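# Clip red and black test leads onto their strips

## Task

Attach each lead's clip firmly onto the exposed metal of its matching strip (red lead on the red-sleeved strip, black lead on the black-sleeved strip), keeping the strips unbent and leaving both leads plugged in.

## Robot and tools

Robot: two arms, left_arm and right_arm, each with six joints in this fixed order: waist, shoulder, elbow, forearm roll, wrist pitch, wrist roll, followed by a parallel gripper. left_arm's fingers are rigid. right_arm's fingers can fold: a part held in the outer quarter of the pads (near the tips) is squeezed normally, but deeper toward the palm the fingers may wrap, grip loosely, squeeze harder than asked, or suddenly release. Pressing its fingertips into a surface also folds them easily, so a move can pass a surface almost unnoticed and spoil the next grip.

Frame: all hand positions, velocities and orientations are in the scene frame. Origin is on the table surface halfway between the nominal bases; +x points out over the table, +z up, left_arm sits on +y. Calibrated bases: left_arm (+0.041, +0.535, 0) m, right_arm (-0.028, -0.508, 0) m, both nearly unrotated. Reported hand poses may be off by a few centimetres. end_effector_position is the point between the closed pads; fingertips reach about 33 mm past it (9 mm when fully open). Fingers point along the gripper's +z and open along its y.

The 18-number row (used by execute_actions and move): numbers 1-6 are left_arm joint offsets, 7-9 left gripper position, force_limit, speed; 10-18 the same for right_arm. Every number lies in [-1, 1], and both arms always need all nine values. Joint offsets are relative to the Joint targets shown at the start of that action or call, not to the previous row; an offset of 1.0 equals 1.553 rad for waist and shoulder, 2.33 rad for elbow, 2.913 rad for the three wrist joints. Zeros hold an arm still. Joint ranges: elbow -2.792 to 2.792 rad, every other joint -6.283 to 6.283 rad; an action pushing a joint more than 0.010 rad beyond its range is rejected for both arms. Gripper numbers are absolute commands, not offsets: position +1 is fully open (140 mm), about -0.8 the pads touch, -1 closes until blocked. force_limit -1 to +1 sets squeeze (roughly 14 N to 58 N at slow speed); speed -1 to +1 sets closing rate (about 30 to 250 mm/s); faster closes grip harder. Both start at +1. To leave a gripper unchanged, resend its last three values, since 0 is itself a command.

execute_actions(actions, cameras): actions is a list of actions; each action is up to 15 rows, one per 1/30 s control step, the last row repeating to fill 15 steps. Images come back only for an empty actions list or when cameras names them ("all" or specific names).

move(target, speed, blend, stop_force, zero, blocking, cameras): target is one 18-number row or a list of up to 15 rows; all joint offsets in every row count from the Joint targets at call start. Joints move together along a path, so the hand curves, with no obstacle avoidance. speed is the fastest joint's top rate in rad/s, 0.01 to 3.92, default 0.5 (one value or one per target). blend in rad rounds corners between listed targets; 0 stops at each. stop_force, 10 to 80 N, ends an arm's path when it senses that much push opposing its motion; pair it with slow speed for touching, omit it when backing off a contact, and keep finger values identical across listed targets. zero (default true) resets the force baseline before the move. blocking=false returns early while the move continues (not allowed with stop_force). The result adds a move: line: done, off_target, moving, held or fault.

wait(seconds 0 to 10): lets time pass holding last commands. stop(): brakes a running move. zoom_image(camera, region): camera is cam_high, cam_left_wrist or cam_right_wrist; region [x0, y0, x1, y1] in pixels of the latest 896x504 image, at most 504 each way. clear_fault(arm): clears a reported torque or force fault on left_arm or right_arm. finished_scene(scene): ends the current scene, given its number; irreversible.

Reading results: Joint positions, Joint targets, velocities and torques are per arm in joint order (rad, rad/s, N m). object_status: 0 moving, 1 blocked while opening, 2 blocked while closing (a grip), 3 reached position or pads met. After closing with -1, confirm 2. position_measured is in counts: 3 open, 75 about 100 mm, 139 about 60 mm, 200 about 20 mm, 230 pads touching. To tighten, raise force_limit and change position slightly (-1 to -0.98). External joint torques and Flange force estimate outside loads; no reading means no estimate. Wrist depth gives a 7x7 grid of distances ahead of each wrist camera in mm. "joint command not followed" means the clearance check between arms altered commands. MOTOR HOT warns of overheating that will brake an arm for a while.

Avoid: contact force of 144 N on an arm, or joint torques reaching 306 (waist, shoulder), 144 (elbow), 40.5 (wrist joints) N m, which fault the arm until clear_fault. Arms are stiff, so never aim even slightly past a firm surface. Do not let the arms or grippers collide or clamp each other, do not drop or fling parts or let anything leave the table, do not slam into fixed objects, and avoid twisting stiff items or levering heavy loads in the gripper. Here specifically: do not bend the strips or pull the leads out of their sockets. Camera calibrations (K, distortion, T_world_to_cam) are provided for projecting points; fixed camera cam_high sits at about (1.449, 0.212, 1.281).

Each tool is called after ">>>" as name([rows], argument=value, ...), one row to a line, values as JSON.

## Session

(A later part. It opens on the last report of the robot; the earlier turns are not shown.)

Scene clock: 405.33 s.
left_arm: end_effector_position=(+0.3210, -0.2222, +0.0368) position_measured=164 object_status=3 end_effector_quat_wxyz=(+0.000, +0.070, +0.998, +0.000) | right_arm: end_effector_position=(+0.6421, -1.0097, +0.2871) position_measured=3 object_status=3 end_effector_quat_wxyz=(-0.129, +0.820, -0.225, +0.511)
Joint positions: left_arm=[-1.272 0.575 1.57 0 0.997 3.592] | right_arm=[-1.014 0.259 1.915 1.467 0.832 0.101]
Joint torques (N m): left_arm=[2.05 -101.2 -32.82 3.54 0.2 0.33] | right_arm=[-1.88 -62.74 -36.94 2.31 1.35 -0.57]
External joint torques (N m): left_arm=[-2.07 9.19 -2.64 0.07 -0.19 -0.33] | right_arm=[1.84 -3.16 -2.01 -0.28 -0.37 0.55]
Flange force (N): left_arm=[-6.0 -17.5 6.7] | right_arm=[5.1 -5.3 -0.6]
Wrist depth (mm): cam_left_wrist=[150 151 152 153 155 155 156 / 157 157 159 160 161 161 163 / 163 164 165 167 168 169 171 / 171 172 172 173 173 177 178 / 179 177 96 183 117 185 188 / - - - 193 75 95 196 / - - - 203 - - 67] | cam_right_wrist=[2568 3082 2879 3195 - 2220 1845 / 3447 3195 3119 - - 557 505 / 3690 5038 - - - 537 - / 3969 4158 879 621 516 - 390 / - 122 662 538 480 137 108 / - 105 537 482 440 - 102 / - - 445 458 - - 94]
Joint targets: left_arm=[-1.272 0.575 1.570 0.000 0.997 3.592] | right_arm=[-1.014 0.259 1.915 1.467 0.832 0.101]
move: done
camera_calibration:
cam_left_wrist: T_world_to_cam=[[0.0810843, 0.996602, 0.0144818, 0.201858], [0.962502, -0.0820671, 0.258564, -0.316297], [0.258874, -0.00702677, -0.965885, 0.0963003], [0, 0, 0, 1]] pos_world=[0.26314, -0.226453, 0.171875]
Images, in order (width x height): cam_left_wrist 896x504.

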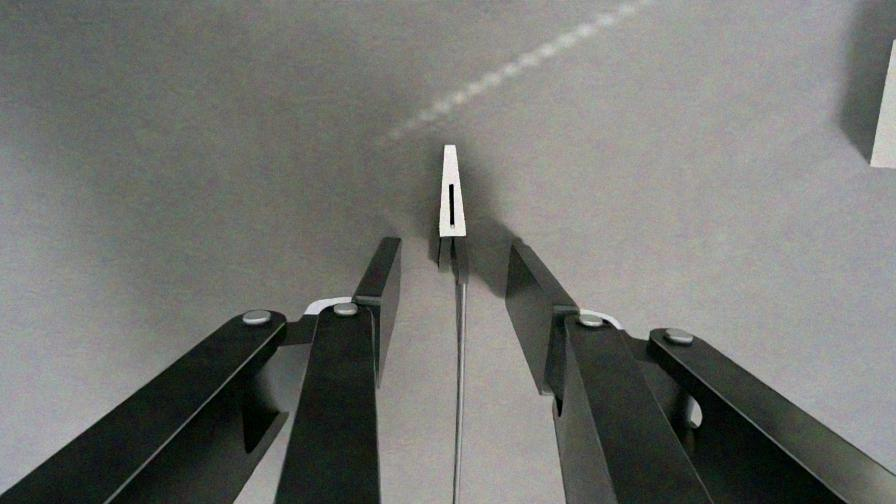

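>>> execute_actions([
  [[0,0,0,0,0,0,-1,-1,-1,0,0,0,0,0,0,1,1,1]],
  [[0,0,0,0,0,0,-1,-1,-1,0,0,0,0,0,0,1,1,1]],
  [[0,0,0,0,0,0,-1,-1,-1,0,0,0,0,0,0,1,1,1]],
  [[0,0,0,0,0,0,-1,-1,-1,0,0,0,0,0,0,1,1,1]],
], cameras=["cam_left_wrist"])

>>> zoom_image(camera="cam_left_wrist", region=[360, 130, 560, 330])

Scene clock: 419.07 s.
left_arm: end_effector_position=(+0.3210, -0.2222, +0.0368) position_measured=219 object_status=2 end_effector_quat_wxyz=(+0.000, +0.070, +0.998, +0.000) | right_arm: end_effector_position=(+0.6421, -1.0097, +0.2871) position_measured=3 object_status=3 end_effector_quat_wxyz=(-0.129, +0.820, -0.225, +0.511)
Joint positions: left_arm=[-1.272 0.575 1.57 0 0.997 3.592] | right_arm=[-1.014 0.259 1.915 1.467 0.832 0.101]
Joint torques (N m): left_arm=[2.01 -99.76 -32.18 3.55 0.24 0.41] | right_arm=[-1.94 -62.76 -36.94 2.31 1.28 -0.53]
External joint torques (N m): left_arm=[-1.96 7.9 -3.12 0.04 -0.22 -0.41] | right_arm=[1.88 -2.71 -1.73 -0.28 -0.29 0.51]
External joint torques at the end of the 1st action: left_arm=[-1.94 9.32 -2.54 0.13 -0.15 -0.36] | right_arm=[1.73 -3.29 -2.07 -0.23 -0.33 0.53]
External joint torques at the end of the 2nd action: left_arm=[-2.73 9.22 -2.64 0.05 -0.2 -0.38] | right_arm=[1.56 -3.07 -1.84 -0.28 -0.34 0.52]
External joint torques at the end of the 3rd action: left_arm=[-2.45 7.86 -3.26 -0.03 -0.23 -0.39] | right_arm=[1.61 -3.03 -2.02 -0.29 -0.35 0.54]
Flange force (N): left_arm=[-5.8 -16.9 5.3] | right_arm=[4.6 -4.9 -0.2]
Flange force at the end of the 1st action (N): left_arm=[-6.1 -17.5 6.8] | right_arm=[5.1 -5.2 -0.8]
Flange force at the end of the 2nd action (N): left_arm=[-5.3 -17.9 6.7] | right_arm=[4.7 -4.9 -0.9]
Flange force at the end of the 3rd action (N): left_arm=[-5.4 -17.4 5.2] | right_arm=[5.1 -4.8 -0.7]
Wrist depth (mm): cam_left_wrist=[- 152 152 153 154 155 157 / 157 157 159 160 161 162 163 / 163 164 165 166 168 168 171 / 171 172 173 172 176 178 179 / 178 180 178 99 105 186 188 / 188 185 79 - 83 192 197 / - - - - - 68 206] | cam_right_wrist=[2495 3195 2943 2977 - 2147 1985 / 3447 3082 3274 821 - - - / - 3588 - - 553 - - / 4366 5038 742 650 526 - - / 4294 121 648 516 470 137 108 / - 105 560 - 421 - 102 / - 573 - 427 - 319 97]
Joint targets: left_arm=[-1.272 0.575 1.570 0.000 0.997 3.592] | right_arm=[-1.014 0.259 1.915 1.467 0.832 0.101]
camera_calibration:
cam_left_wrist: T_world_to_cam=[[0.0810843, 0.996602, 0.0144818, 0.201858], [0.962502, -0.0820671, 0.258564, -0.316297], [0.258874, -0.00702677, -0.965885, 0.0963003], [0, 0, 0, 1]] pos_world=[0.26314, -0.226453, 0.171875]
Images, in order (width x height): cam_left_wrist 896x504.

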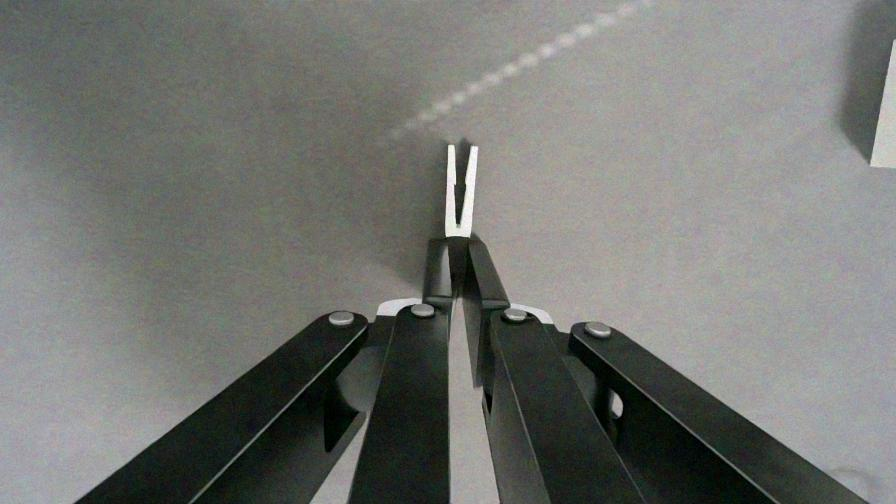

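Scaled by 2.520 from the camera's 896x504 image, which has a finer 1280x720 frame.

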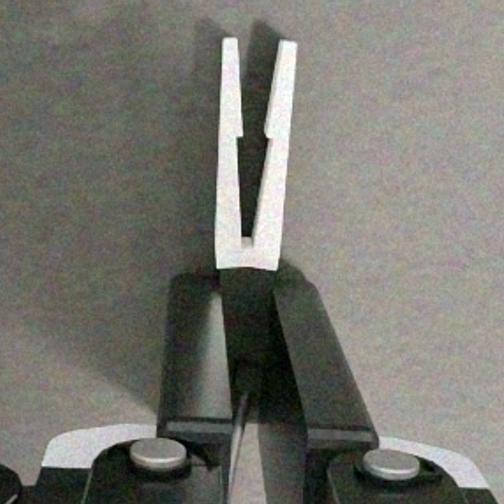

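>>> move([
  [0,-0.03347,-0.0194,0,0.03322,0,-1,-1,-1,0,0,0,0,0,0,1,1,1],
  [0,-0.08028,-0.0703,0,0.09889,0,-1,-1,-1,0,0,0,0,0,0,1,1,1],
  [-0.01427,-0.19654,0.03925,0,0.07325,0.4837,-1,-1,-1,0,0,0,0,0,0,1,1,1],
], speed=[0.06,0.15,0.5], blend=[0.005,0.01,0], cameras=["all"])

Scene clock: 509.63 s.
left_arm: end_effector_position=(+0.2705, -0.1150, +0.2206) position_measured=219 object_status=2 end_effector_quat_wxyz=(+0.000, +0.707, +0.707, +0.000) | right_arm: end_effector_position=(+0.6421, -1.0097, +0.2871) position_measured=3 object_status=3 end_effector_quat_wxyz=(-0.129, +0.820, -0.225, +0.511)
Joint positions: left_arm=[-1.294 0.269 1.662 0 1.21 5.001] | right_arm=[-1.014 0.259 1.915 1.467 0.832 0.101]
Joint torques (N m): left_arm=[2.63 -75.16 -36.94 3.99 0.14 0.53] | right_arm=[-1.71 -62.92 -36.88 2.29 1.35 -0.54]
External joint torques (N m): left_arm=[-2.63 7.99 -2.48 0.07 -0.1 -0.53] | right_arm=[1.53 -2.99 -2.01 -0.24 -0.37 0.51]
Flange force (N): left_arm=[-17.4 1.3 1.9] | right_arm=[5.0 -4.7 -0.7]
Wrist depth (mm): cam_left_wrist=[315 315 319 282 321 324 278 / 327 329 330 333 336 337 282 / 342 341 345 344 349 353 315 / 356 359 363 163 366 367 371 / 371 374 371 98 120 387 385 / 391 - 79 - 83 392 410 / - - - - - 68 426] | cam_right_wrist=[2594 3011 3046 2911 - 2471 1770 / 3316 3046 3082 - 697 - - / 3540 5954 - 746 - - - / 3690 3358 712 - - - - / - 121 677 - - 137 108 / - 113 - - 412 - 102 / - 593 469 423 385 - -]
Joint targets: left_arm=[-1.294 0.269 1.662 0.000 1.210 5.001] | right_arm=[-1.014 0.259 1.915 1.467 0.832 0.101]
move: done
camera_calibration:
cam_left_wrist: T_world_to_cam=[[0.998175, 0.0586466, 0.0143714, -0.259406], [0.0529464, -0.96453, 0.258609, -0.161837], [0.0290281, -0.257376, -0.965875, 0.32105], [0, 0, 0, 1]] pos_world=[0.258182, -0.0582527, 0.355675]
cam_right_wrist: T_world_to_cam=[[-0.239865, -0.856697, -0.456656, -0.570886], [-0.605923, 0.499632, -0.619052, 1.08751], [0.7585, 0.128209, -0.638937, -0.0318878], [0, 0, 0, 1]] pos_world=[0.5462, -1.02834, 0.392154]

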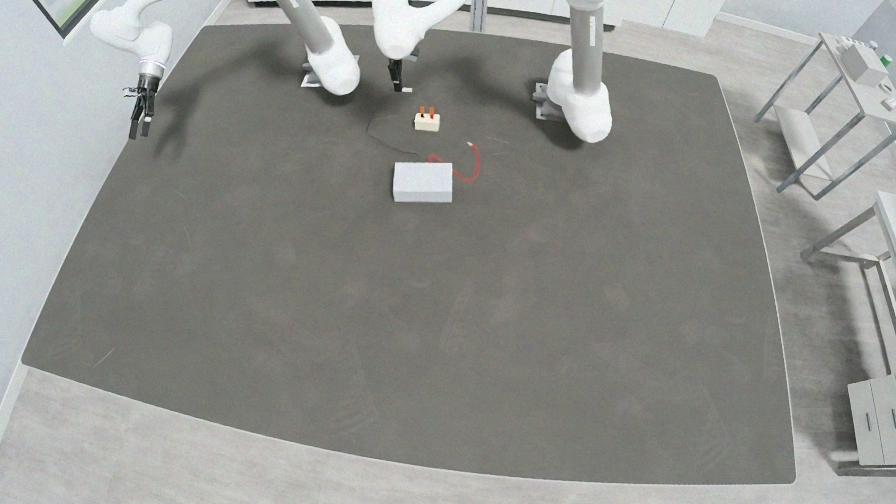

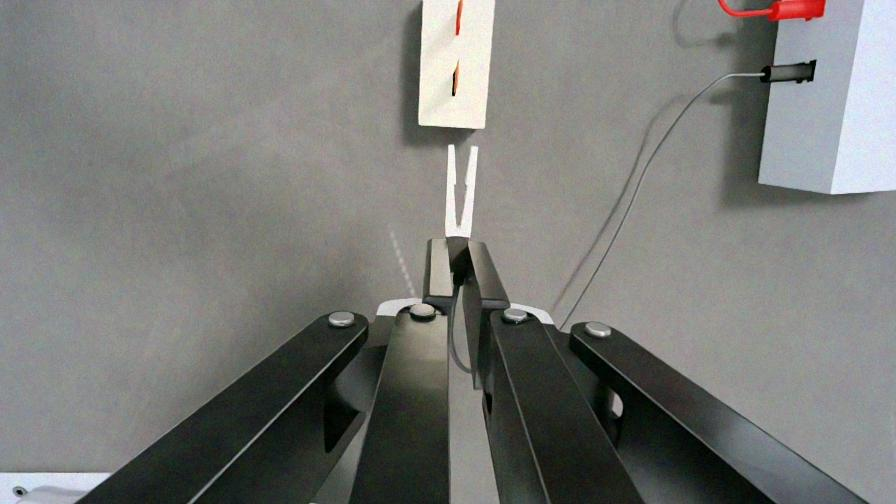

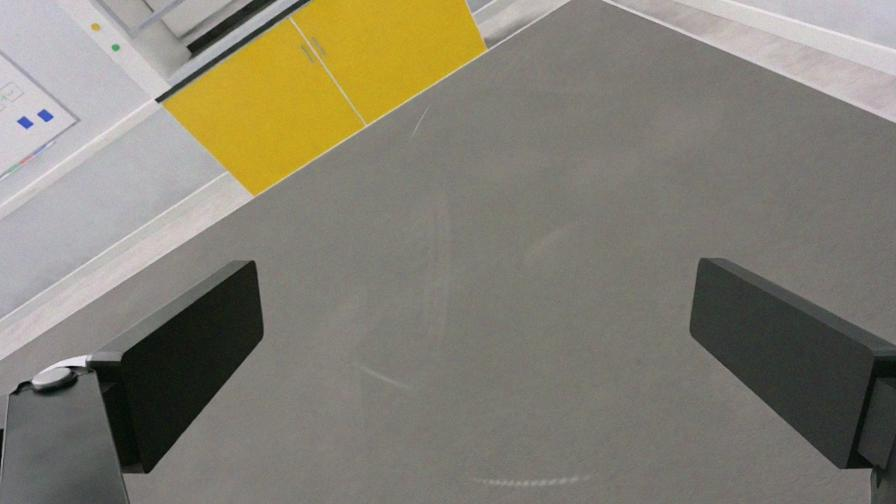

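>>> move([
  [0,0.02278,0.02559,0,-0.03261,0,-1,-1,-1,0,0,0,0,0,0,1,1,1],
  [0,0.04478,0.04349,0,-0.05866,0,-1,-1,-1,0,0,0,0,0,0,1,1,1],
], speed=[0.1,0.05], blend=[0.005,0], cameras=["cam_left_wrist"])

>>> zoom_image(camera="cam_left_wrist", region=[360, 40, 560, 240])

Scene clock: 525.93 s.
left_arm: end_effector_position=(+0.2705, -0.1150, +0.1217) position_measured=219 object_status=2 end_effector_quat_wxyz=(+0.000, +0.707, +0.707, +0.000) | right_arm: end_effector_position=(+0.6421, -1.0097, +0.2871) position_measured=3 object_status=3 end_effector_quat_wxyz=(-0.129, +0.820, -0.225, +0.511)
Joint positions: left_arm=[-1.294 0.339 1.763 0 1.04 5.001] | right_arm=[-1.014 0.259 1.915 1.467 0.832 0.101]
Joint torques (N m): left_arm=[2.28 -79.87 -33.66 3.72 0.34 0.34] | right_arm=[-1.82 -62.85 -36.95 2.28 1.33 -0.54]
External joint torques (N m): left_arm=[-2.3 8.85 -2.7 0.03 -0.3 -0.34] | right_arm=[1.9 -3.02 -1.99 -0.25 -0.33 0.51]
Flange force (N): left_arm=[-17.9 2.3 5.5] | right_arm=[5.0 -5.1 -0.3]
Wrist depth (mm): cam_left_wrist=[227 228 230 190 232 232 234 / 237 237 239 198 241 243 244 / 246 248 249 247 251 254 256 / 257 259 261 257 264 264 267 / 270 271 268 98 271 282 280 / 282 69 79 - 84 290 294 / - - - - - 68 309] | cam_right_wrist=[3540 3540 3046 3156 - 2239 1832 / 3588 2729 3082 1004 - - - / - 4225 903 736 - - 453 / - 1056 746 650 - 428 - / - 122 - - - 137 108 / - 105 550 508 420 - 102 / - 563 480 - 382 319 97]
Joint targets: left_arm=[-1.294 0.339 1.763 0.000 1.040 5.001] | right_arm=[-1.014 0.259 1.915 1.467 0.832 0.101]
move: done
camera_calibration:
cam_left_wrist: T_world_to_cam=[[0.998186, 0.058455, 0.0144314, -0.258015], [0.0527487, -0.964567, 0.258512, -0.136186], [0.0290313, -0.257281, -0.9659, 0.225537], [0, 0, 0, 1]] pos_world=[0.258183, -0.0582523, 0.256775]
Images, in order (width x height): cam_left_wrist 896x504.

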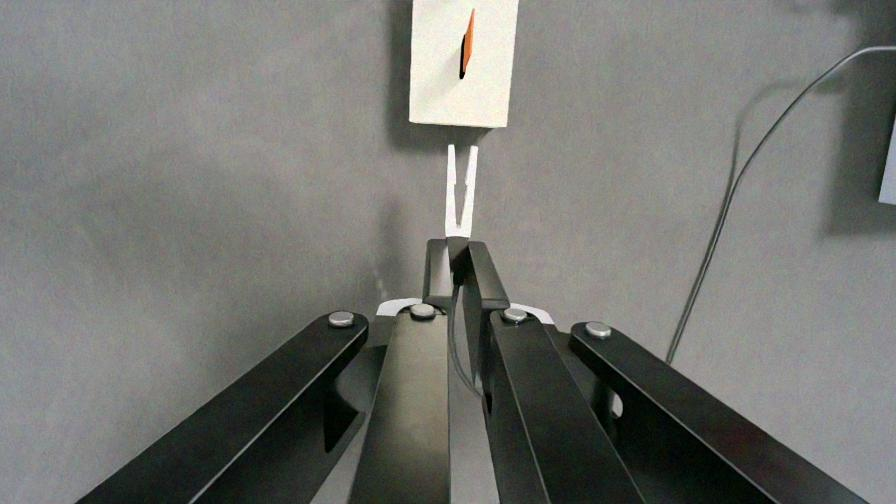

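Scaled by 2.520 from the camera's 896x504 image, which has a finer 1280x720 frame.

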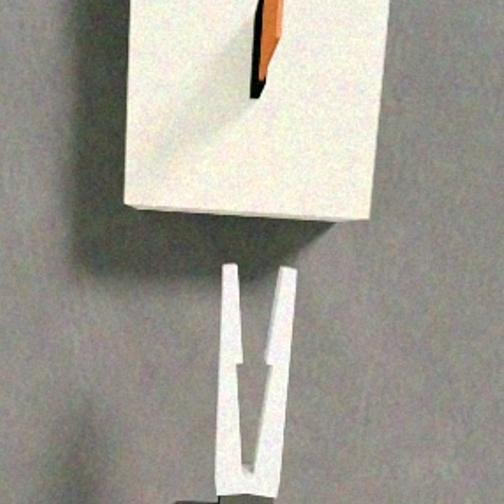

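>>> zoom_image(camera="cam_left_wrist", region=[400, 0, 530, 130])

Scaled by 3.877 from the camera's 896x504 image, which has a finer 1280x720 frame.

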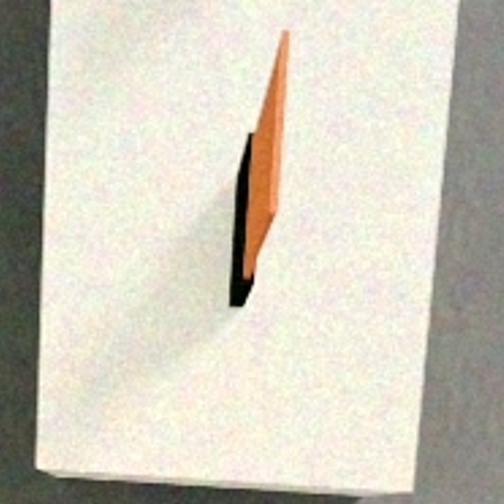

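>>> move(target=[0.00689,-0.02171,0.0202,0,-0.00459,0.00367,-1,-1,-1,0,0,0,0,0,0,1,1,1], speed=0.03, cameras=["cam_left_wrist"])

>>> zoom_image(camera="cam_left_wrist", region=[400, 70, 530, 200])

Scene clock: 557.83 s.
left_arm: end_effector_position=(+0.2704, -0.0900, +0.1218) position_measured=219 object_status=2 end_effector_quat_wxyz=(+0.000, +0.707, +0.707, +0.000) | right_arm: end_effector_position=(+0.6421, -1.0097, +0.2871) position_measured=3 object_status=3 end_effector_quat_wxyz=(-0.129, +0.820, -0.225, +0.511)
Joint positions: left_arm=[-1.284 0.305 1.81 0 1.026 5.012] | right_arm=[-1.014 0.259 1.915 1.467 0.832 0.101]
Joint torques (N m): left_arm=[2.21 -76.14 -33.84 3.67 0.24 0.42] | right_arm=[-1.73 -62.57 -36.93 2.31 1.31 -0.56]
External joint torques (N m): left_arm=[-2.22 8.88 -2.18 0.05 -0.2 -0.42] | right_arm=[1.78 -3.26 -1.99 -0.28 -0.32 0.53]
Flange force (N): left_arm=[-17.0 2.0 6.0] | right_arm=[5.0 -5.3 -0.8]
Wrist depth (mm): cam_left_wrist=[229 229 231 191 232 234 235 / 235 238 240 199 242 241 244 / 247 248 250 204 249 255 256 / 258 259 261 257 264 266 268 / 270 271 268 98 102 280 281 / 283 69 79 - 83 290 295 / - - - - - 68 307] | cam_right_wrist=[3358 2729 2879 3156 782 710 2000 / 3796 2977 3234 882 677 594 538 / - 3638 1000 - 639 - - / 4366 6237 - - - - 388 / - 122 636 510 - 138 108 / - 105 576 469 - - 102 / - - - 435 350 359 -]
Joint targets: left_arm=[-1.283 0.305 1.810 0.000 1.026 5.012] | right_arm=[-1.014 0.259 1.915 1.467 0.832 0.101]
move: done
camera_calibration:
cam_left_wrist: T_world_to_cam=[[0.998181, 0.0585485, 0.0143989, -0.259464], [0.0528446, -0.964536, 0.258607, -0.112146], [0.0290293, -0.257375, -0.965875, 0.232056], [0, 0, 0, 1]] pos_world=[0.258182, -0.0332525, 0.256875]
Images, in order (width x height): cam_left_wrist 896x504.

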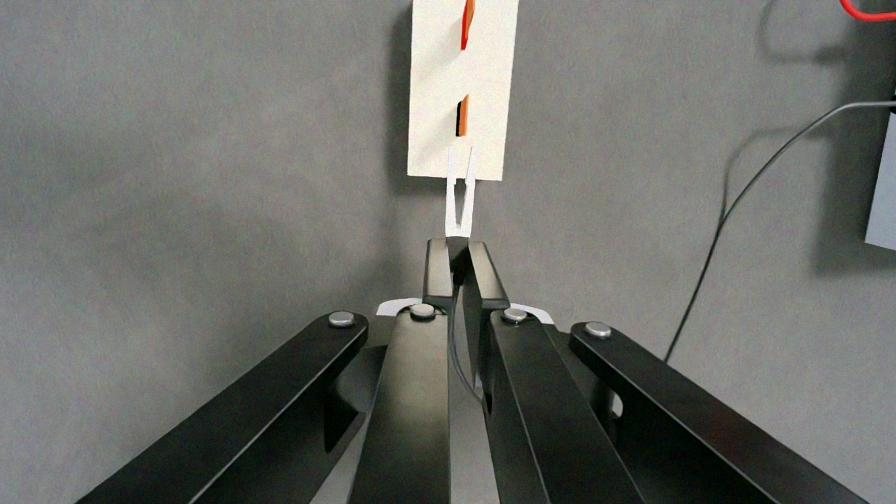

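Scaled by 3.877 from the camera's 896x504 image, which has a finer 1280x720 frame.

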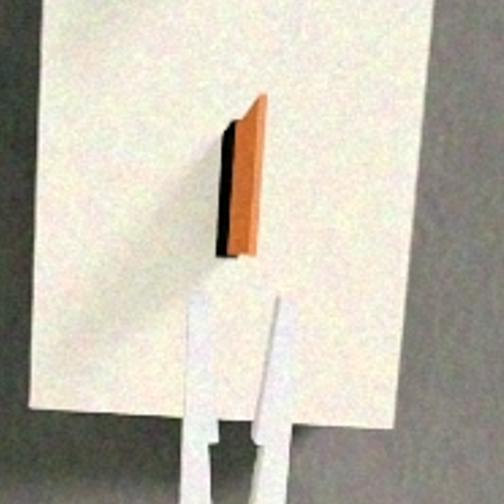

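>>> move(target=[0.0054,-0.01478,0.01371,0,-0.00309,0.00288,-1,-1,-1,0,0,0,0,0,0,1,1,1], speed=0.02, stop_force=12, cameras=["cam_left_wrist"])

>>> zoom_image(camera="cam_left_wrist", region=[400, 70, 530, 200])

Scene clock: 579.77 s.
left_arm: end_effector_position=(+0.2707, -0.0725, +0.1216) position_measured=219 object_status=2 end_effector_quat_wxyz=(+0.000, +0.707, +0.707, +0.000) | right_arm: end_effector_position=(+0.6421, -1.0097, +0.2871) position_measured=3 object_status=3 end_effector_quat_wxyz=(-0.129, +0.820, -0.225, +0.511)
Joint positions: left_arm=[-1.275 0.282 1.842 0 1.017 5.02] | right_arm=[-1.014 0.259 1.915 1.467 0.832 0.101]
Joint torques (N m): left_arm=[2.64 -72.74 -33.33 3.69 0.18 0.32] | right_arm=[-1.76 -62.98 -36.91 2.28 1.35 -0.55]
External joint torques (N m): left_arm=[-2.64 8.02 -2.39 -0.01 -0.14 -0.32] | right_arm=[1.97 -2.8 -1.91 -0.27 -0.36 0.52]
Flange force (N): left_arm=[-16.4 1.3 5.1] | right_arm=[4.9 -5.0 0.0]
Wrist depth (mm): cam_left_wrist=[227 227 229 192 232 231 234 / 237 238 240 198 242 244 244 / 246 248 249 207 252 253 255 / 257 258 261 256 264 266 264 / 270 271 267 98 271 278 281 / 282 69 79 - 83 289 295 / - - - - - 68 307] | cam_right_wrist=[3910 2977 2847 3046 - 1985 1955 / 3638 3011 3156 936 684 - 1926 / 4030 3969 992 734 604 522 - / 4158 - 829 - - 432 394 / - 122 702 - - 137 114 / - 105 - 461 455 - 102 / - - 497 - 383 - -]
Joint targets: left_arm=[-1.275 0.282 1.842 0.000 1.017 5.020] | right_arm=[-1.014 0.259 1.915 1.467 0.832 0.101]
move: done
camera_calibration:
cam_left_wrist: T_world_to_cam=[[0.998181, 0.0585506, 0.0143983, -0.260785], [0.0528468, -0.964536, 0.258607, -0.0952317], [0.0290292, -0.257375, -0.965875, 0.236358], [0, 0, 0, 1]] pos_world=[0.258482, -0.0157525, 0.256675]
Images, in order (width x height): cam_left_wrist 896x504.

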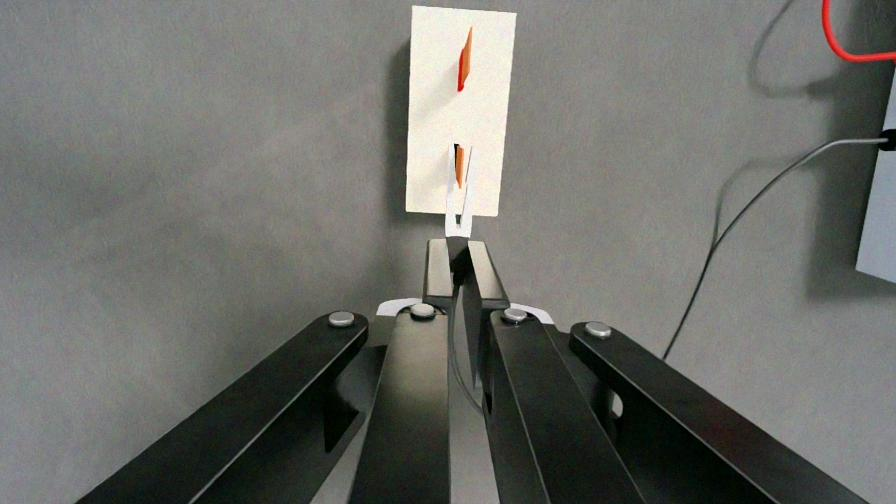

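Scaled by 3.877 from the camera's 896x504 image, which has a finer 1280x720 frame.

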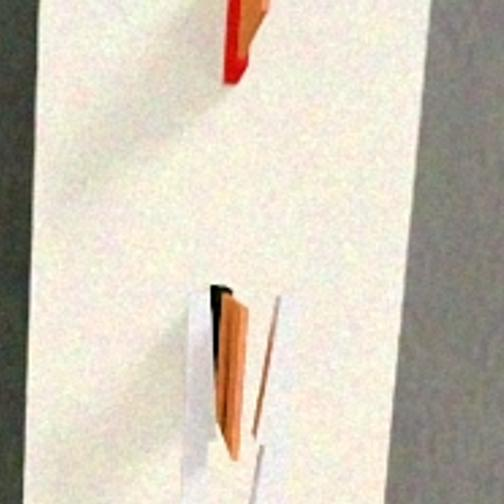

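>>> execute_actions([
  [[0,0,0,0,0,0,-0.69,-1,-1,0,0,0,0,0,0,1,1,1]],
  [[0,0,0,0,0,0,-0.67,-1,-1,0,0,0,0,0,0,1,1,1]],
  [[0,0,0,0,0,0,-0.65,-1,-1,0,0,0,0,0,0,1,1,1]],
], cameras=["cam_left_wrist"])

>>> zoom_image(camera="cam_left_wrist", region=[400, 110, 530, 240])

Scene clock: 592.70 s.
left_arm: end_effector_position=(+0.2707, -0.0725, +0.1216) position_measured=211 object_status=3 end_effector_quat_wxyz=(+0.000, +0.707, +0.707, +0.000) | right_arm: end_effector_position=(+0.6421, -1.0097, +0.2871) position_measured=3 object_status=3 end_effector_quat_wxyz=(-0.129, +0.820, -0.225, +0.511)
Joint positions: left_arm=[-1.275 0.282 1.842 0 1.017 5.02] | right_arm=[-1.014 0.259 1.915 1.467 0.832 0.101]
Joint torques (N m): left_arm=[2.16 -72.61 -33.18 3.61 0.17 0.35] | right_arm=[-1.88 -62.84 -36.92 2.26 1.32 -0.57]
External joint torques (N m): left_arm=[-2.16 7.97 -2.51 0.07 -0.12 -0.35] | right_arm=[1.58 -2.72 -2.01 -0.21 -0.34 0.55]
External joint torques at the end of the 1st action: left_arm=[-2.32 8.1 -2.59 0.04 -0.17 -0.36] | right_arm=[2.07 -3.36 -2.02 -0.33 -0.34 0.5]
External joint torques at the end of the 2nd action: left_arm=[-2.05 8.4 -2.42 0 -0.11 -0.38] | right_arm=[1.81 -2.51 -1.73 -0.3 -0.34 0.52]
Flange force (N): left_arm=[-16.3 2.0 5.0] | right_arm=[5.0 -4.4 -0.3]
Flange force at the end of the 1st action (N): left_arm=[-16.7 1.9 5.1] | right_arm=[5.1 -5.7 -0.6]
Flange force at the end of the 2nd action (N): left_arm=[-16.7 2.3 5.4] | right_arm=[4.6 -4.6 0.0]
Wrist depth (mm): cam_left_wrist=[227 228 230 192 232 233 234 / 236 238 239 198 242 244 244 / 247 247 250 208 253 254 256 / 257 259 261 257 264 266 265 / 270 270 94 100 105 279 280 / 282 69 77 - 83 288 294 / - - 71 - - 70 307] | cam_right_wrist=[2339 2977 2847 3046 - 1782 1885 / 4596 2977 3156 - - 574 1648 / - 3082 - - - - - / - - 746 644 - 418 411 / 4440 122 686 540 - 138 108 / - 105 542 - - - 102 / - - 491 - - - -]
Joint targets: left_arm=[-1.275 0.282 1.842 0.000 1.017 5.020] | right_arm=[-1.014 0.259 1.915 1.467 0.832 0.101]
camera_calibration:
cam_left_wrist: T_world_to_cam=[[0.998181, 0.0585506, 0.0143983, -0.260785], [0.0528468, -0.964536, 0.258607, -0.0952317], [0.0290292, -0.257375, -0.965875, 0.236358], [0, 0, 0, 1]] pos_world=[0.258482, -0.0157525, 0.256675]
Images, in order (width x height): cam_left_wrist 896x504.

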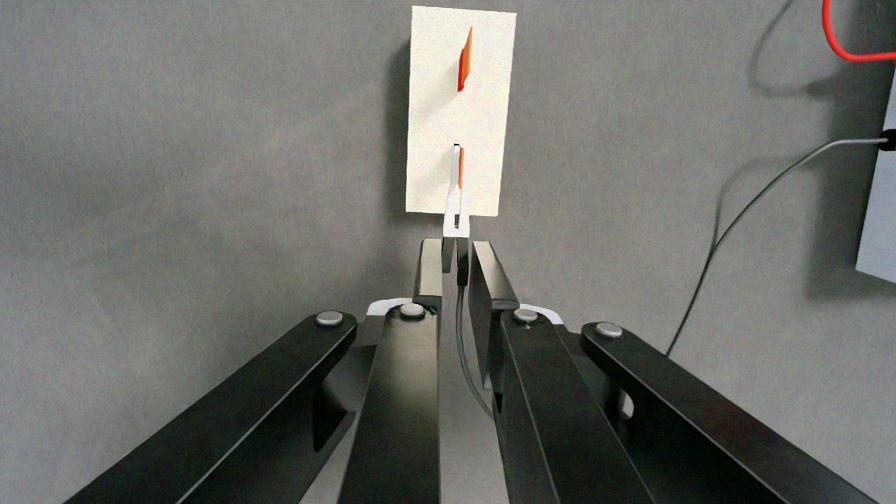

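Scaled by 3.877 from the camera's 896x504 image, which has a finer 1280x720 frame.

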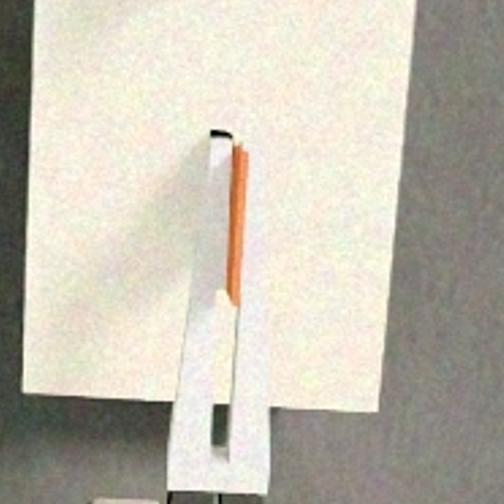

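>>> execute_actions([
  [[0,0,0,0,0,0,-0.62,-1,-1,0,0,0,0,0,0,1,1,1]],
  [[0,0,0,0,0,0,-0.55,-1,-1,0,0,0,0,0,0,1,1,1]],
  [[0,0,0,0,0,0,-0.44,-1,-1,0,0,0,0,0,0,1,1,1]],
], cameras=["cam_left_wrist"])

>>> zoom_image(camera="cam_left_wrist", region=[380, 100, 540, 300])

Scene clock: 599.83 s.
left_arm: end_effector_position=(+0.2707, -0.0725, +0.1216) position_measured=185 object_status=3 end_effector_quat_wxyz=(+0.000, +0.707, +0.707, +0.000) | right_arm: end_effector_position=(+0.6421, -1.0097, +0.2871) position_measured=3 object_status=3 end_effector_quat_wxyz=(-0.129, +0.820, -0.225, +0.511)
Joint positions: left_arm=[-1.275 0.282 1.842 0 1.017 5.02] | right_arm=[-1.014 0.259 1.915 1.467 0.832 0.101]
Joint torques (N m): left_arm=[2.53 -73.14 -33.36 3.69 0.17 0.4] | right_arm=[-1.7 -62.91 -36.84 2.29 1.31 -0.53]
External joint torques (N m): left_arm=[-2.5 8.4 -2.41 0 -0.13 -0.4] | right_arm=[1.94 -3.3 -2.21 -0.27 -0.31 0.5]
External joint torques at the end of the 1st action: left_arm=[-2.16 8.49 -2.41 0.02 -0.12 -0.37] | right_arm=[2 -3.36 -2.18 -0.24 -0.29 0.54]
External joint torques at the end of the 2nd action: left_arm=[-2.53 7.77 -2.46 0.02 -0.11 -0.44] | right_arm=[2.07 -3.2 -2 -0.3 -0.35 0.54]
Flange force (N): left_arm=[-16.9 1.6 5.5] | right_arm=[5.3 -5.3 -0.5]
Flange force at the end of the 1st action (N): left_arm=[-16.8 2.2 5.5] | right_arm=[5.4 -5.5 -0.5]
Flange force at the end of the 2nd action (N): left_arm=[-16.2 1.2 4.8] | right_arm=[5.1 -5.5 -0.4]
Wrist depth (mm): cam_left_wrist=[227 228 230 193 232 234 233 / 236 238 236 198 241 244 245 / 246 244 251 208 252 254 255 / 257 259 261 165 264 266 265 / 269 269 96 144 116 276 281 / - - - 287 75 88 294 / - - - 305 - 73 304] | cam_right_wrist=[2701 2943 2911 3316 789 2220 1832 / 4030 3119 3082 876 639 523 491 / 5136 2879 3690 708 587 - 449 / 5821 985 853 - 563 - - / - 122 - - - 138 108 / - 105 - - - - 102 / - - - 425 367 326 97]
Joint targets: left_arm=[-1.275 0.282 1.842 0.000 1.017 5.020] | right_arm=[-1.014 0.259 1.915 1.467 0.832 0.101]
camera_calibration:
cam_left_wrist: T_world_to_cam=[[0.998181, 0.0585506, 0.0143983, -0.260785], [0.0528468, -0.964536, 0.258607, -0.0952317], [0.0290292, -0.257375, -0.965875, 0.236358], [0, 0, 0, 1]] pos_world=[0.258482, -0.0157525, 0.256675]
Images, in order (width x height): cam_left_wrist 896x504.

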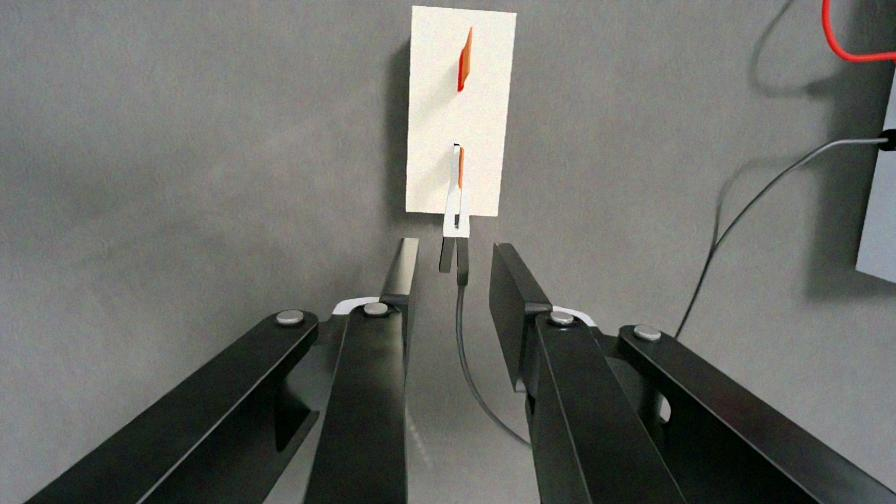

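Scaled by 2.520 from the camera's 896x504 image, which has a finer 1280x720 frame.

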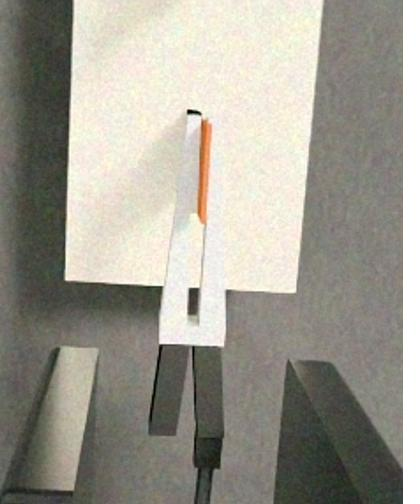

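>>> move([
  [0,-0.0209,-0.01601,0,0.02395,0,-0.44,-1,-1,0,0,0,0,0,0,1,1,1],
  [0,-0.04728,-0.04411,0,0.06049,0,-0.44,-1,-1,0,0,0,0,0,0,1,1,1],
], speed=[0.06,0.15], blend=[0.003,0], cameras=["cam_left_wrist"])

>>> move(target=[0.14502,-0.19518,0.05059,0,0.06359,-0.78547,-0.28,-1,-1,0,0,0,0,0,0,1,1,1], speed=0.7, cameras=["cam_left_wrist","cam_high"])

Scene clock: 634.67 s.
left_arm: end_effector_position=(+0.2707, -0.0725, +0.2205) position_measured=185 object_status=3 end_effector_quat_wxyz=(+0.000, +0.707, +0.707, +0.000) | right_arm: end_effector_position=(+0.6421, -1.0097, +0.2871) position_measured=3 object_status=3 end_effector_quat_wxyz=(-0.129, +0.820, -0.225, +0.511)
Joint positions: left_arm=[-1.275 0.209 1.74 0 1.193 5.02] | right_arm=[-1.014 0.259 1.915 1.467 0.832 0.101]
Joint torques (N m): left_arm=[2.45 -69.18 -36.37 3.99 0.01 0.32] | right_arm=[-1.98 -62.79 -37.02 2.33 1.34 -0.53]
External joint torques (N m): left_arm=[-2.47 8.62 -2.7 0.03 0.03 -0.32] | right_arm=[2.09 -2.95 -1.79 -0.31 -0.35 0.51]
Flange force (N): left_arm=[-18.4 2.4 2.0] | right_arm=[4.7 -5.4 -0.2]
Wrist depth (mm): cam_left_wrist=[315 317 318 318 321 323 273 / 327 329 330 327 334 335 277 / 342 344 344 303 352 350 289 / 357 359 361 360 357 368 369 / 370 369 94 145 115 384 388 / 388 - - 400 75 96 407 / - - - 422 - 73 421] | cam_right_wrist=[3910 2977 2911 3234 913 2165 1940 / 3358 3156 3119 910 - 573 487 / 3493 4596 970 700 637 507 473 / 4763 1052 736 640 - 448 394 / - 121 724 - - 137 108 / - 112 - - - - 102 / - 599 482 - - - 97]
Joint targets: left_arm=[-1.275 0.209 1.739 0.000 1.193 5.020] | right_arm=[-1.014 0.259 1.915 1.467 0.832 0.101]
move: done
camera_calibration:
cam_left_wrist: T_world_to_cam=[[0.998181, 0.0585506, 0.0143983, -0.262209], [0.0528468, -0.964536, 0.258607, -0.120808], [0.0290292, -0.257375, -0.965875, 0.331883], [0, 0, 0, 1]] pos_world=[0.258482, -0.0157525, 0.355575]
Images, in order (width x height): cam_left_wrist 896x504.

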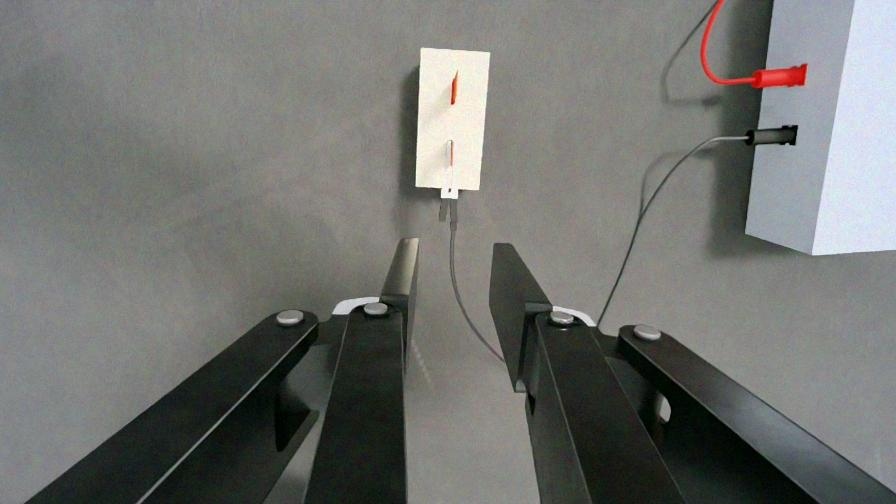

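Scene clock: 638.57 s.
left_arm: end_effector_position=(+0.3203, +0.1301, +0.3306) position_measured=164 object_status=3 end_effector_quat_wxyz=(+0.000, -0.454, +0.891, +0.000) | right_arm: end_effector_position=(+0.6421, -1.0097, +0.2871) position_measured=3 object_status=3 end_effector_quat_wxyz=(-0.129, +0.820, -0.225, +0.511)
Joint positions: left_arm=[-1.05 -0.095 1.857 0 1.379 2.732] | right_arm=[-1.014 0.259 1.915 1.467 0.832 0.101]
Joint torques (N m): left_arm=[1.96 -38.34 -38.89 4.21 0.15 0.74] | right_arm=[-1.72 -62.97 -36.96 2.3 1.3 -0.53]
External joint torques (N m): left_arm=[-1.96 6.72 -2.54 0 -0.18 -0.74] | right_arm=[1.6 -2.79 -1.91 -0.26 -0.32 0.51]
Flange force (N): left_arm=[10.0 -11.9 -1.4] | right_arm=[4.8 -4.6 -0.5]
Wrist depth (mm): cam_left_wrist=[411 411 416 413 424 429 427 / 425 428 433 438 439 441 447 / 379 392 452 447 458 458 466 / 467 400 467 473 477 478 484 / 489 414 95 497 110 492 452 / - - - 524 74 - 395 / - - - 548 - - 67] | cam_right_wrist=[2701 3316 2911 2977 - - 2047 / - 2977 3195 - - 565 557 / - 3082 949 782 - 461 450 / - 5136 - - - - - / - 122 - 511 - 137 114 / - 105 - 460 416 - 102 / - - - 395 384 - -]
Joint targets: left_arm=[-1.050 -0.095 1.857 0.000 1.379 2.732] | right_arm=[-1.014 0.259 1.915 1.467 0.832 0.101]
move: done
camera_calibration:
cam_left_wrist: T_world_to_cam=[[-0.841882, 0.539487, 0.0137174, 0.201903], [0.524174, 0.811412, 0.258556, -0.338546], [0.128357, 0.224864, -0.965899, 0.394361], [0, 0, 0, 1]] pos_world=[0.296817, 0.0770989, 0.465677]
Images, in order (width x height): cam_high 896x504, cam_left_wrist 896x504.

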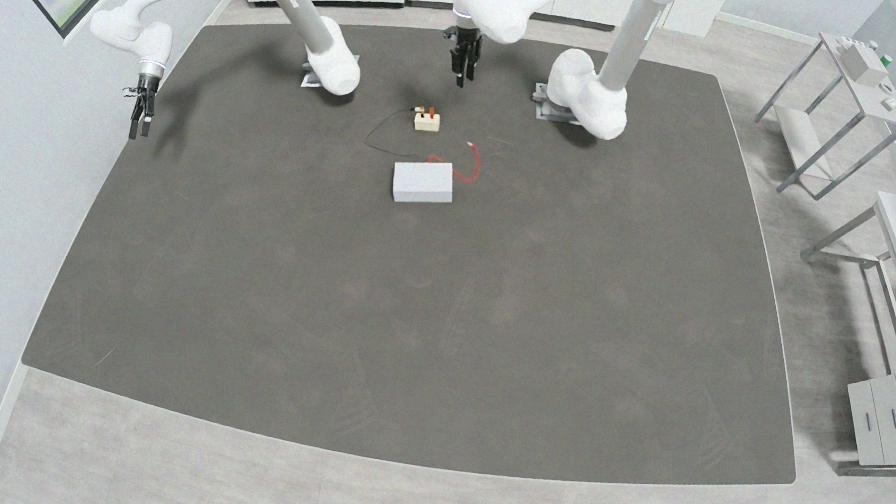

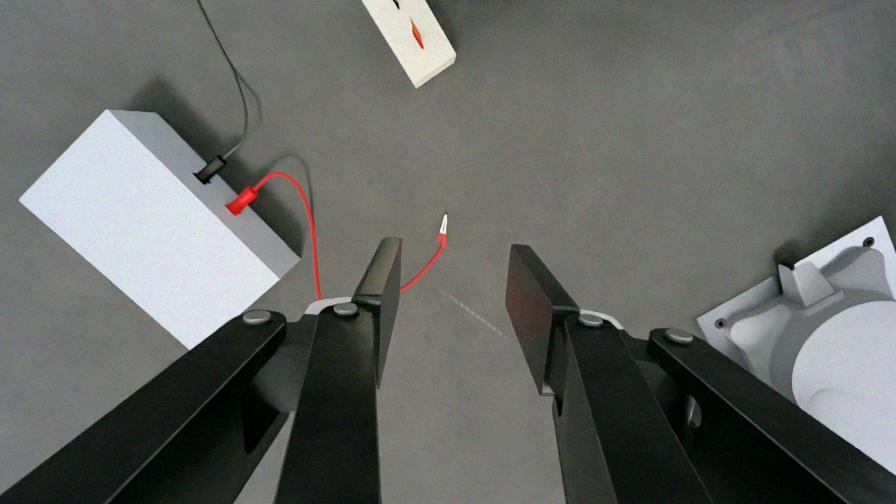

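>>> zoom_image(camera="cam_left_wrist", region=[390, 190, 490, 290])

Scaled by 5.040 from the camera's 896x504 image, which has a finer 1280x720 frame.

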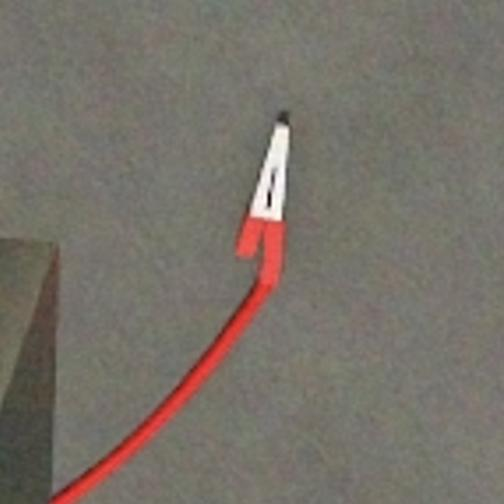

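>>> move([
  [0.08313,0.02795,0.08867,0,-0.08562,0.08621,-0.28,-1,-1,0,0,0,0,0,0,1,1,1],
  [0.08313,0.11111,0.14684,0,-0.17648,0.08621,-0.28,-1,-1,0,0,0,0,0,0,1,1,1],
], speed=[0.3,0.15], blend=[0.01,0], cameras=["cam_left_wrist"])

>>> zoom_image(camera="cam_left_wrist", region=[360, 130, 560, 330])

Scene clock: 678.27 s.
left_arm: end_effector_position=(+0.3596, +0.1828, +0.0752) position_measured=164 object_status=3 end_effector_quat_wxyz=(+0.000, -0.399, +0.917, +0.000) | right_arm: end_effector_position=(+0.6421, -1.0097, +0.2871) position_measured=3 object_status=3 end_effector_quat_wxyz=(-0.129, +0.820, -0.225, +0.511)
Joint positions: left_arm=[-0.921 0.078 2.199 0 0.865 2.983] | right_arm=[-1.014 0.259 1.915 1.467 0.832 0.101]
Joint torques (N m): left_arm=[2.32 -48.49 -30.88 3.27 0.15 0.38] | right_arm=[-1.83 -62.43 -36.96 2.32 1.32 -0.54]
External joint torques (N m): left_arm=[-2.31 8.34 -1.17 -0.03 -0.16 -0.38] | right_arm=[1.34 -3.24 -1.97 -0.25 -0.36 0.52]
Flange force (N): left_arm=[6.9 -13.7 10.1] | right_arm=[4.9 -4.8 -1.2]
Wrist depth (mm): cam_left_wrist=[185 187 187 189 190 191 193 / 193 194 196 197 199 199 200 / 201 203 204 207 207 210 211 / 209 212 212 214 215 219 221 / 188 217 96 225 120 229 231 / - - - 236 75 95 241 / - - - 251 - - 67] | cam_right_wrist=[- 3588 2879 3082 882 2220 1770 / 3638 3046 2847 906 - 567 - / 3447 3969 1008 732 - 539 - / 4366 4294 - 642 561 - - / - 121 605 559 - 138 108 / - 105 599 536 - 368 102 / - - - - 365 341 97]
Joint targets: left_arm=[-0.921 0.078 2.199 0.000 0.865 2.983] | right_arm=[-1.014 0.259 1.915 1.467 0.832 0.101]
move: done
camera_calibration:
cam_left_wrist: T_world_to_cam=[[-0.769977, 0.637907, 0.0144542, 0.166159], [0.619124, 0.741442, 0.258744, -0.357239], [0.154338, 0.208176, -0.965838, 0.124496], [0, 0, 0, 1]] pos_world=[0.329899, 0.132961, 0.210275]
Images, in order (width x height): cam_left_wrist 896x504.

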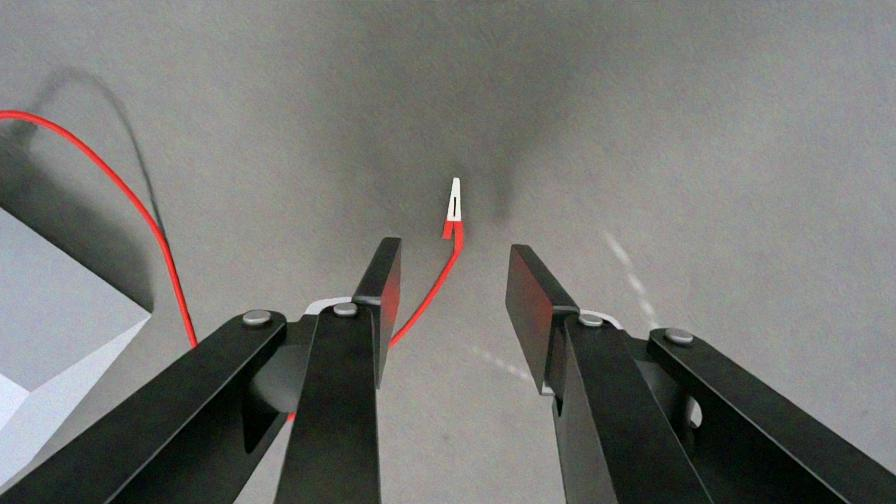

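Scaled by 2.520 from the camera's 896x504 image, which has a finer 1280x720 frame.

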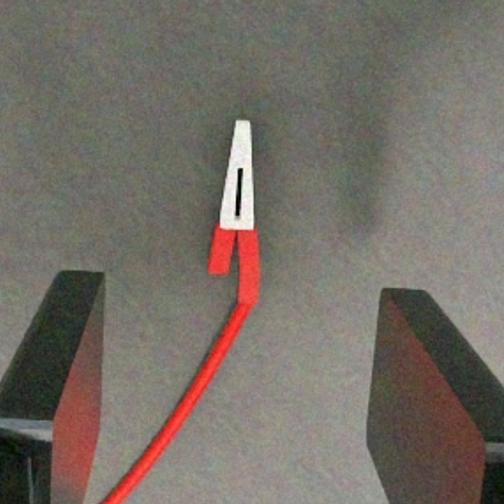

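>>> move([
  [0.00158,0.02732,0.01223,0,-0.02449,0.00687,-0.28,-1,-1,0,0,0,0,0,0,1,1,1],
  [0.00158,0.03341,0.01447,0,-0.02953,0.00687,-0.28,-1,-1,0,0,0,0,0,0,1,1,1],
], speed=[0.04,0.01], blend=[0.002,0], stop_force=12, cameras=["cam_left_wrist"])

>>> zoom_image(camera="cam_left_wrist", region=[360, 130, 560, 330])

Scene clock: 717.07 s.
left_arm: end_effector_position=(+0.3602, +0.1840, +0.0367) position_measured=164 object_status=3 end_effector_quat_wxyz=(+0.000, -0.391, +0.920, +0.000) | right_arm: end_effector_position=(+0.6421, -1.0097, +0.2871) position_measured=3 object_status=3 end_effector_quat_wxyz=(-0.129, +0.820, -0.225, +0.511)
Joint positions: left_arm=[-0.918 0.13 2.233 0 0.778 3.003] | right_arm=[-1.014 0.259 1.915 1.467 0.832 0.101]
Joint torques (N m): left_arm=[2.66 -50 -27.33 3.02 0.17 0.31] | right_arm=[-1.91 -62.78 -36.89 2.26 1.35 -0.55]
External joint torques (N m): left_arm=[-2.64 6.96 -2.16 -0.02 -0.18 -0.31] | right_arm=[1.88 -3.08 -1.94 -0.23 -0.36 0.53]
Flange force (N): left_arm=[7.1 -12.8 8.8] | right_arm=[4.9 -5.2 -0.4]
Wrist depth (mm): cam_left_wrist=[151 152 153 154 155 156 157 / 158 158 160 161 162 163 164 / 164 165 166 168 170 170 172 / 172 173 173 175 174 179 180 / 178 179 96 184 117 187 189 / - - - 194 75 - 198 / - - - 204 - - 67] | cam_right_wrist=[3493 3082 2943 3082 - - 1770 / 3316 2817 3234 867 - - 475 / 3358 4596 - 732 - 503 426 / 3588 3588 736 - 483 460 389 / - 122 - - 480 138 114 / - 112 557 - - - 102 / - 525 521 - - - 97]
Joint targets: left_arm=[-0.918 0.130 2.233 0.000 0.778 3.003] | right_arm=[-1.014 0.259 1.915 1.467 0.832 0.101]
move: done
camera_calibration:
cam_left_wrist: T_world_to_cam=[[-0.758655, 0.65134, 0.0141124, 0.159872], [0.631995, 0.730517, 0.258705, -0.351077], [0.158196, 0.205187, -0.965853, 0.0861479], [0, 0, 0, 1]] pos_world=[0.329539, 0.13466, 0.171775]
Images, in order (width x height): cam_left_wrist 896x504.

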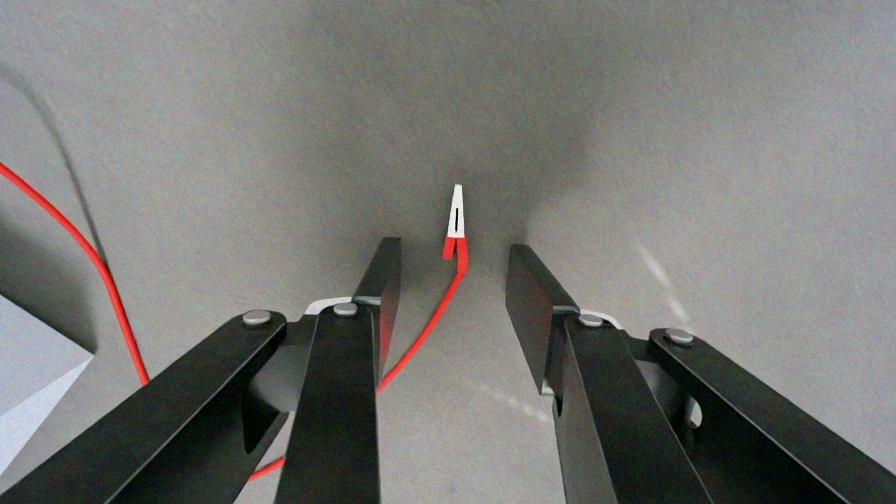

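Scaled by 2.520 from the camera's 896x504 image, which has a finer 1280x720 frame.

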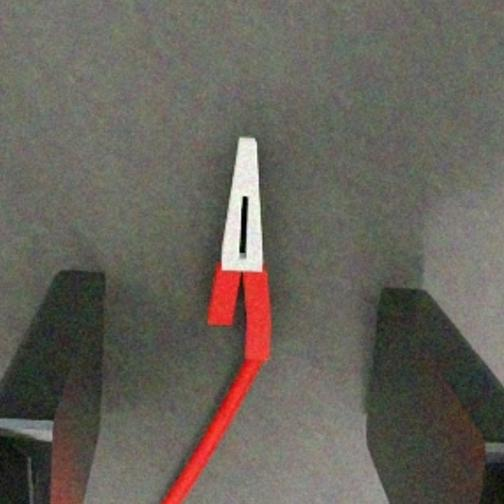

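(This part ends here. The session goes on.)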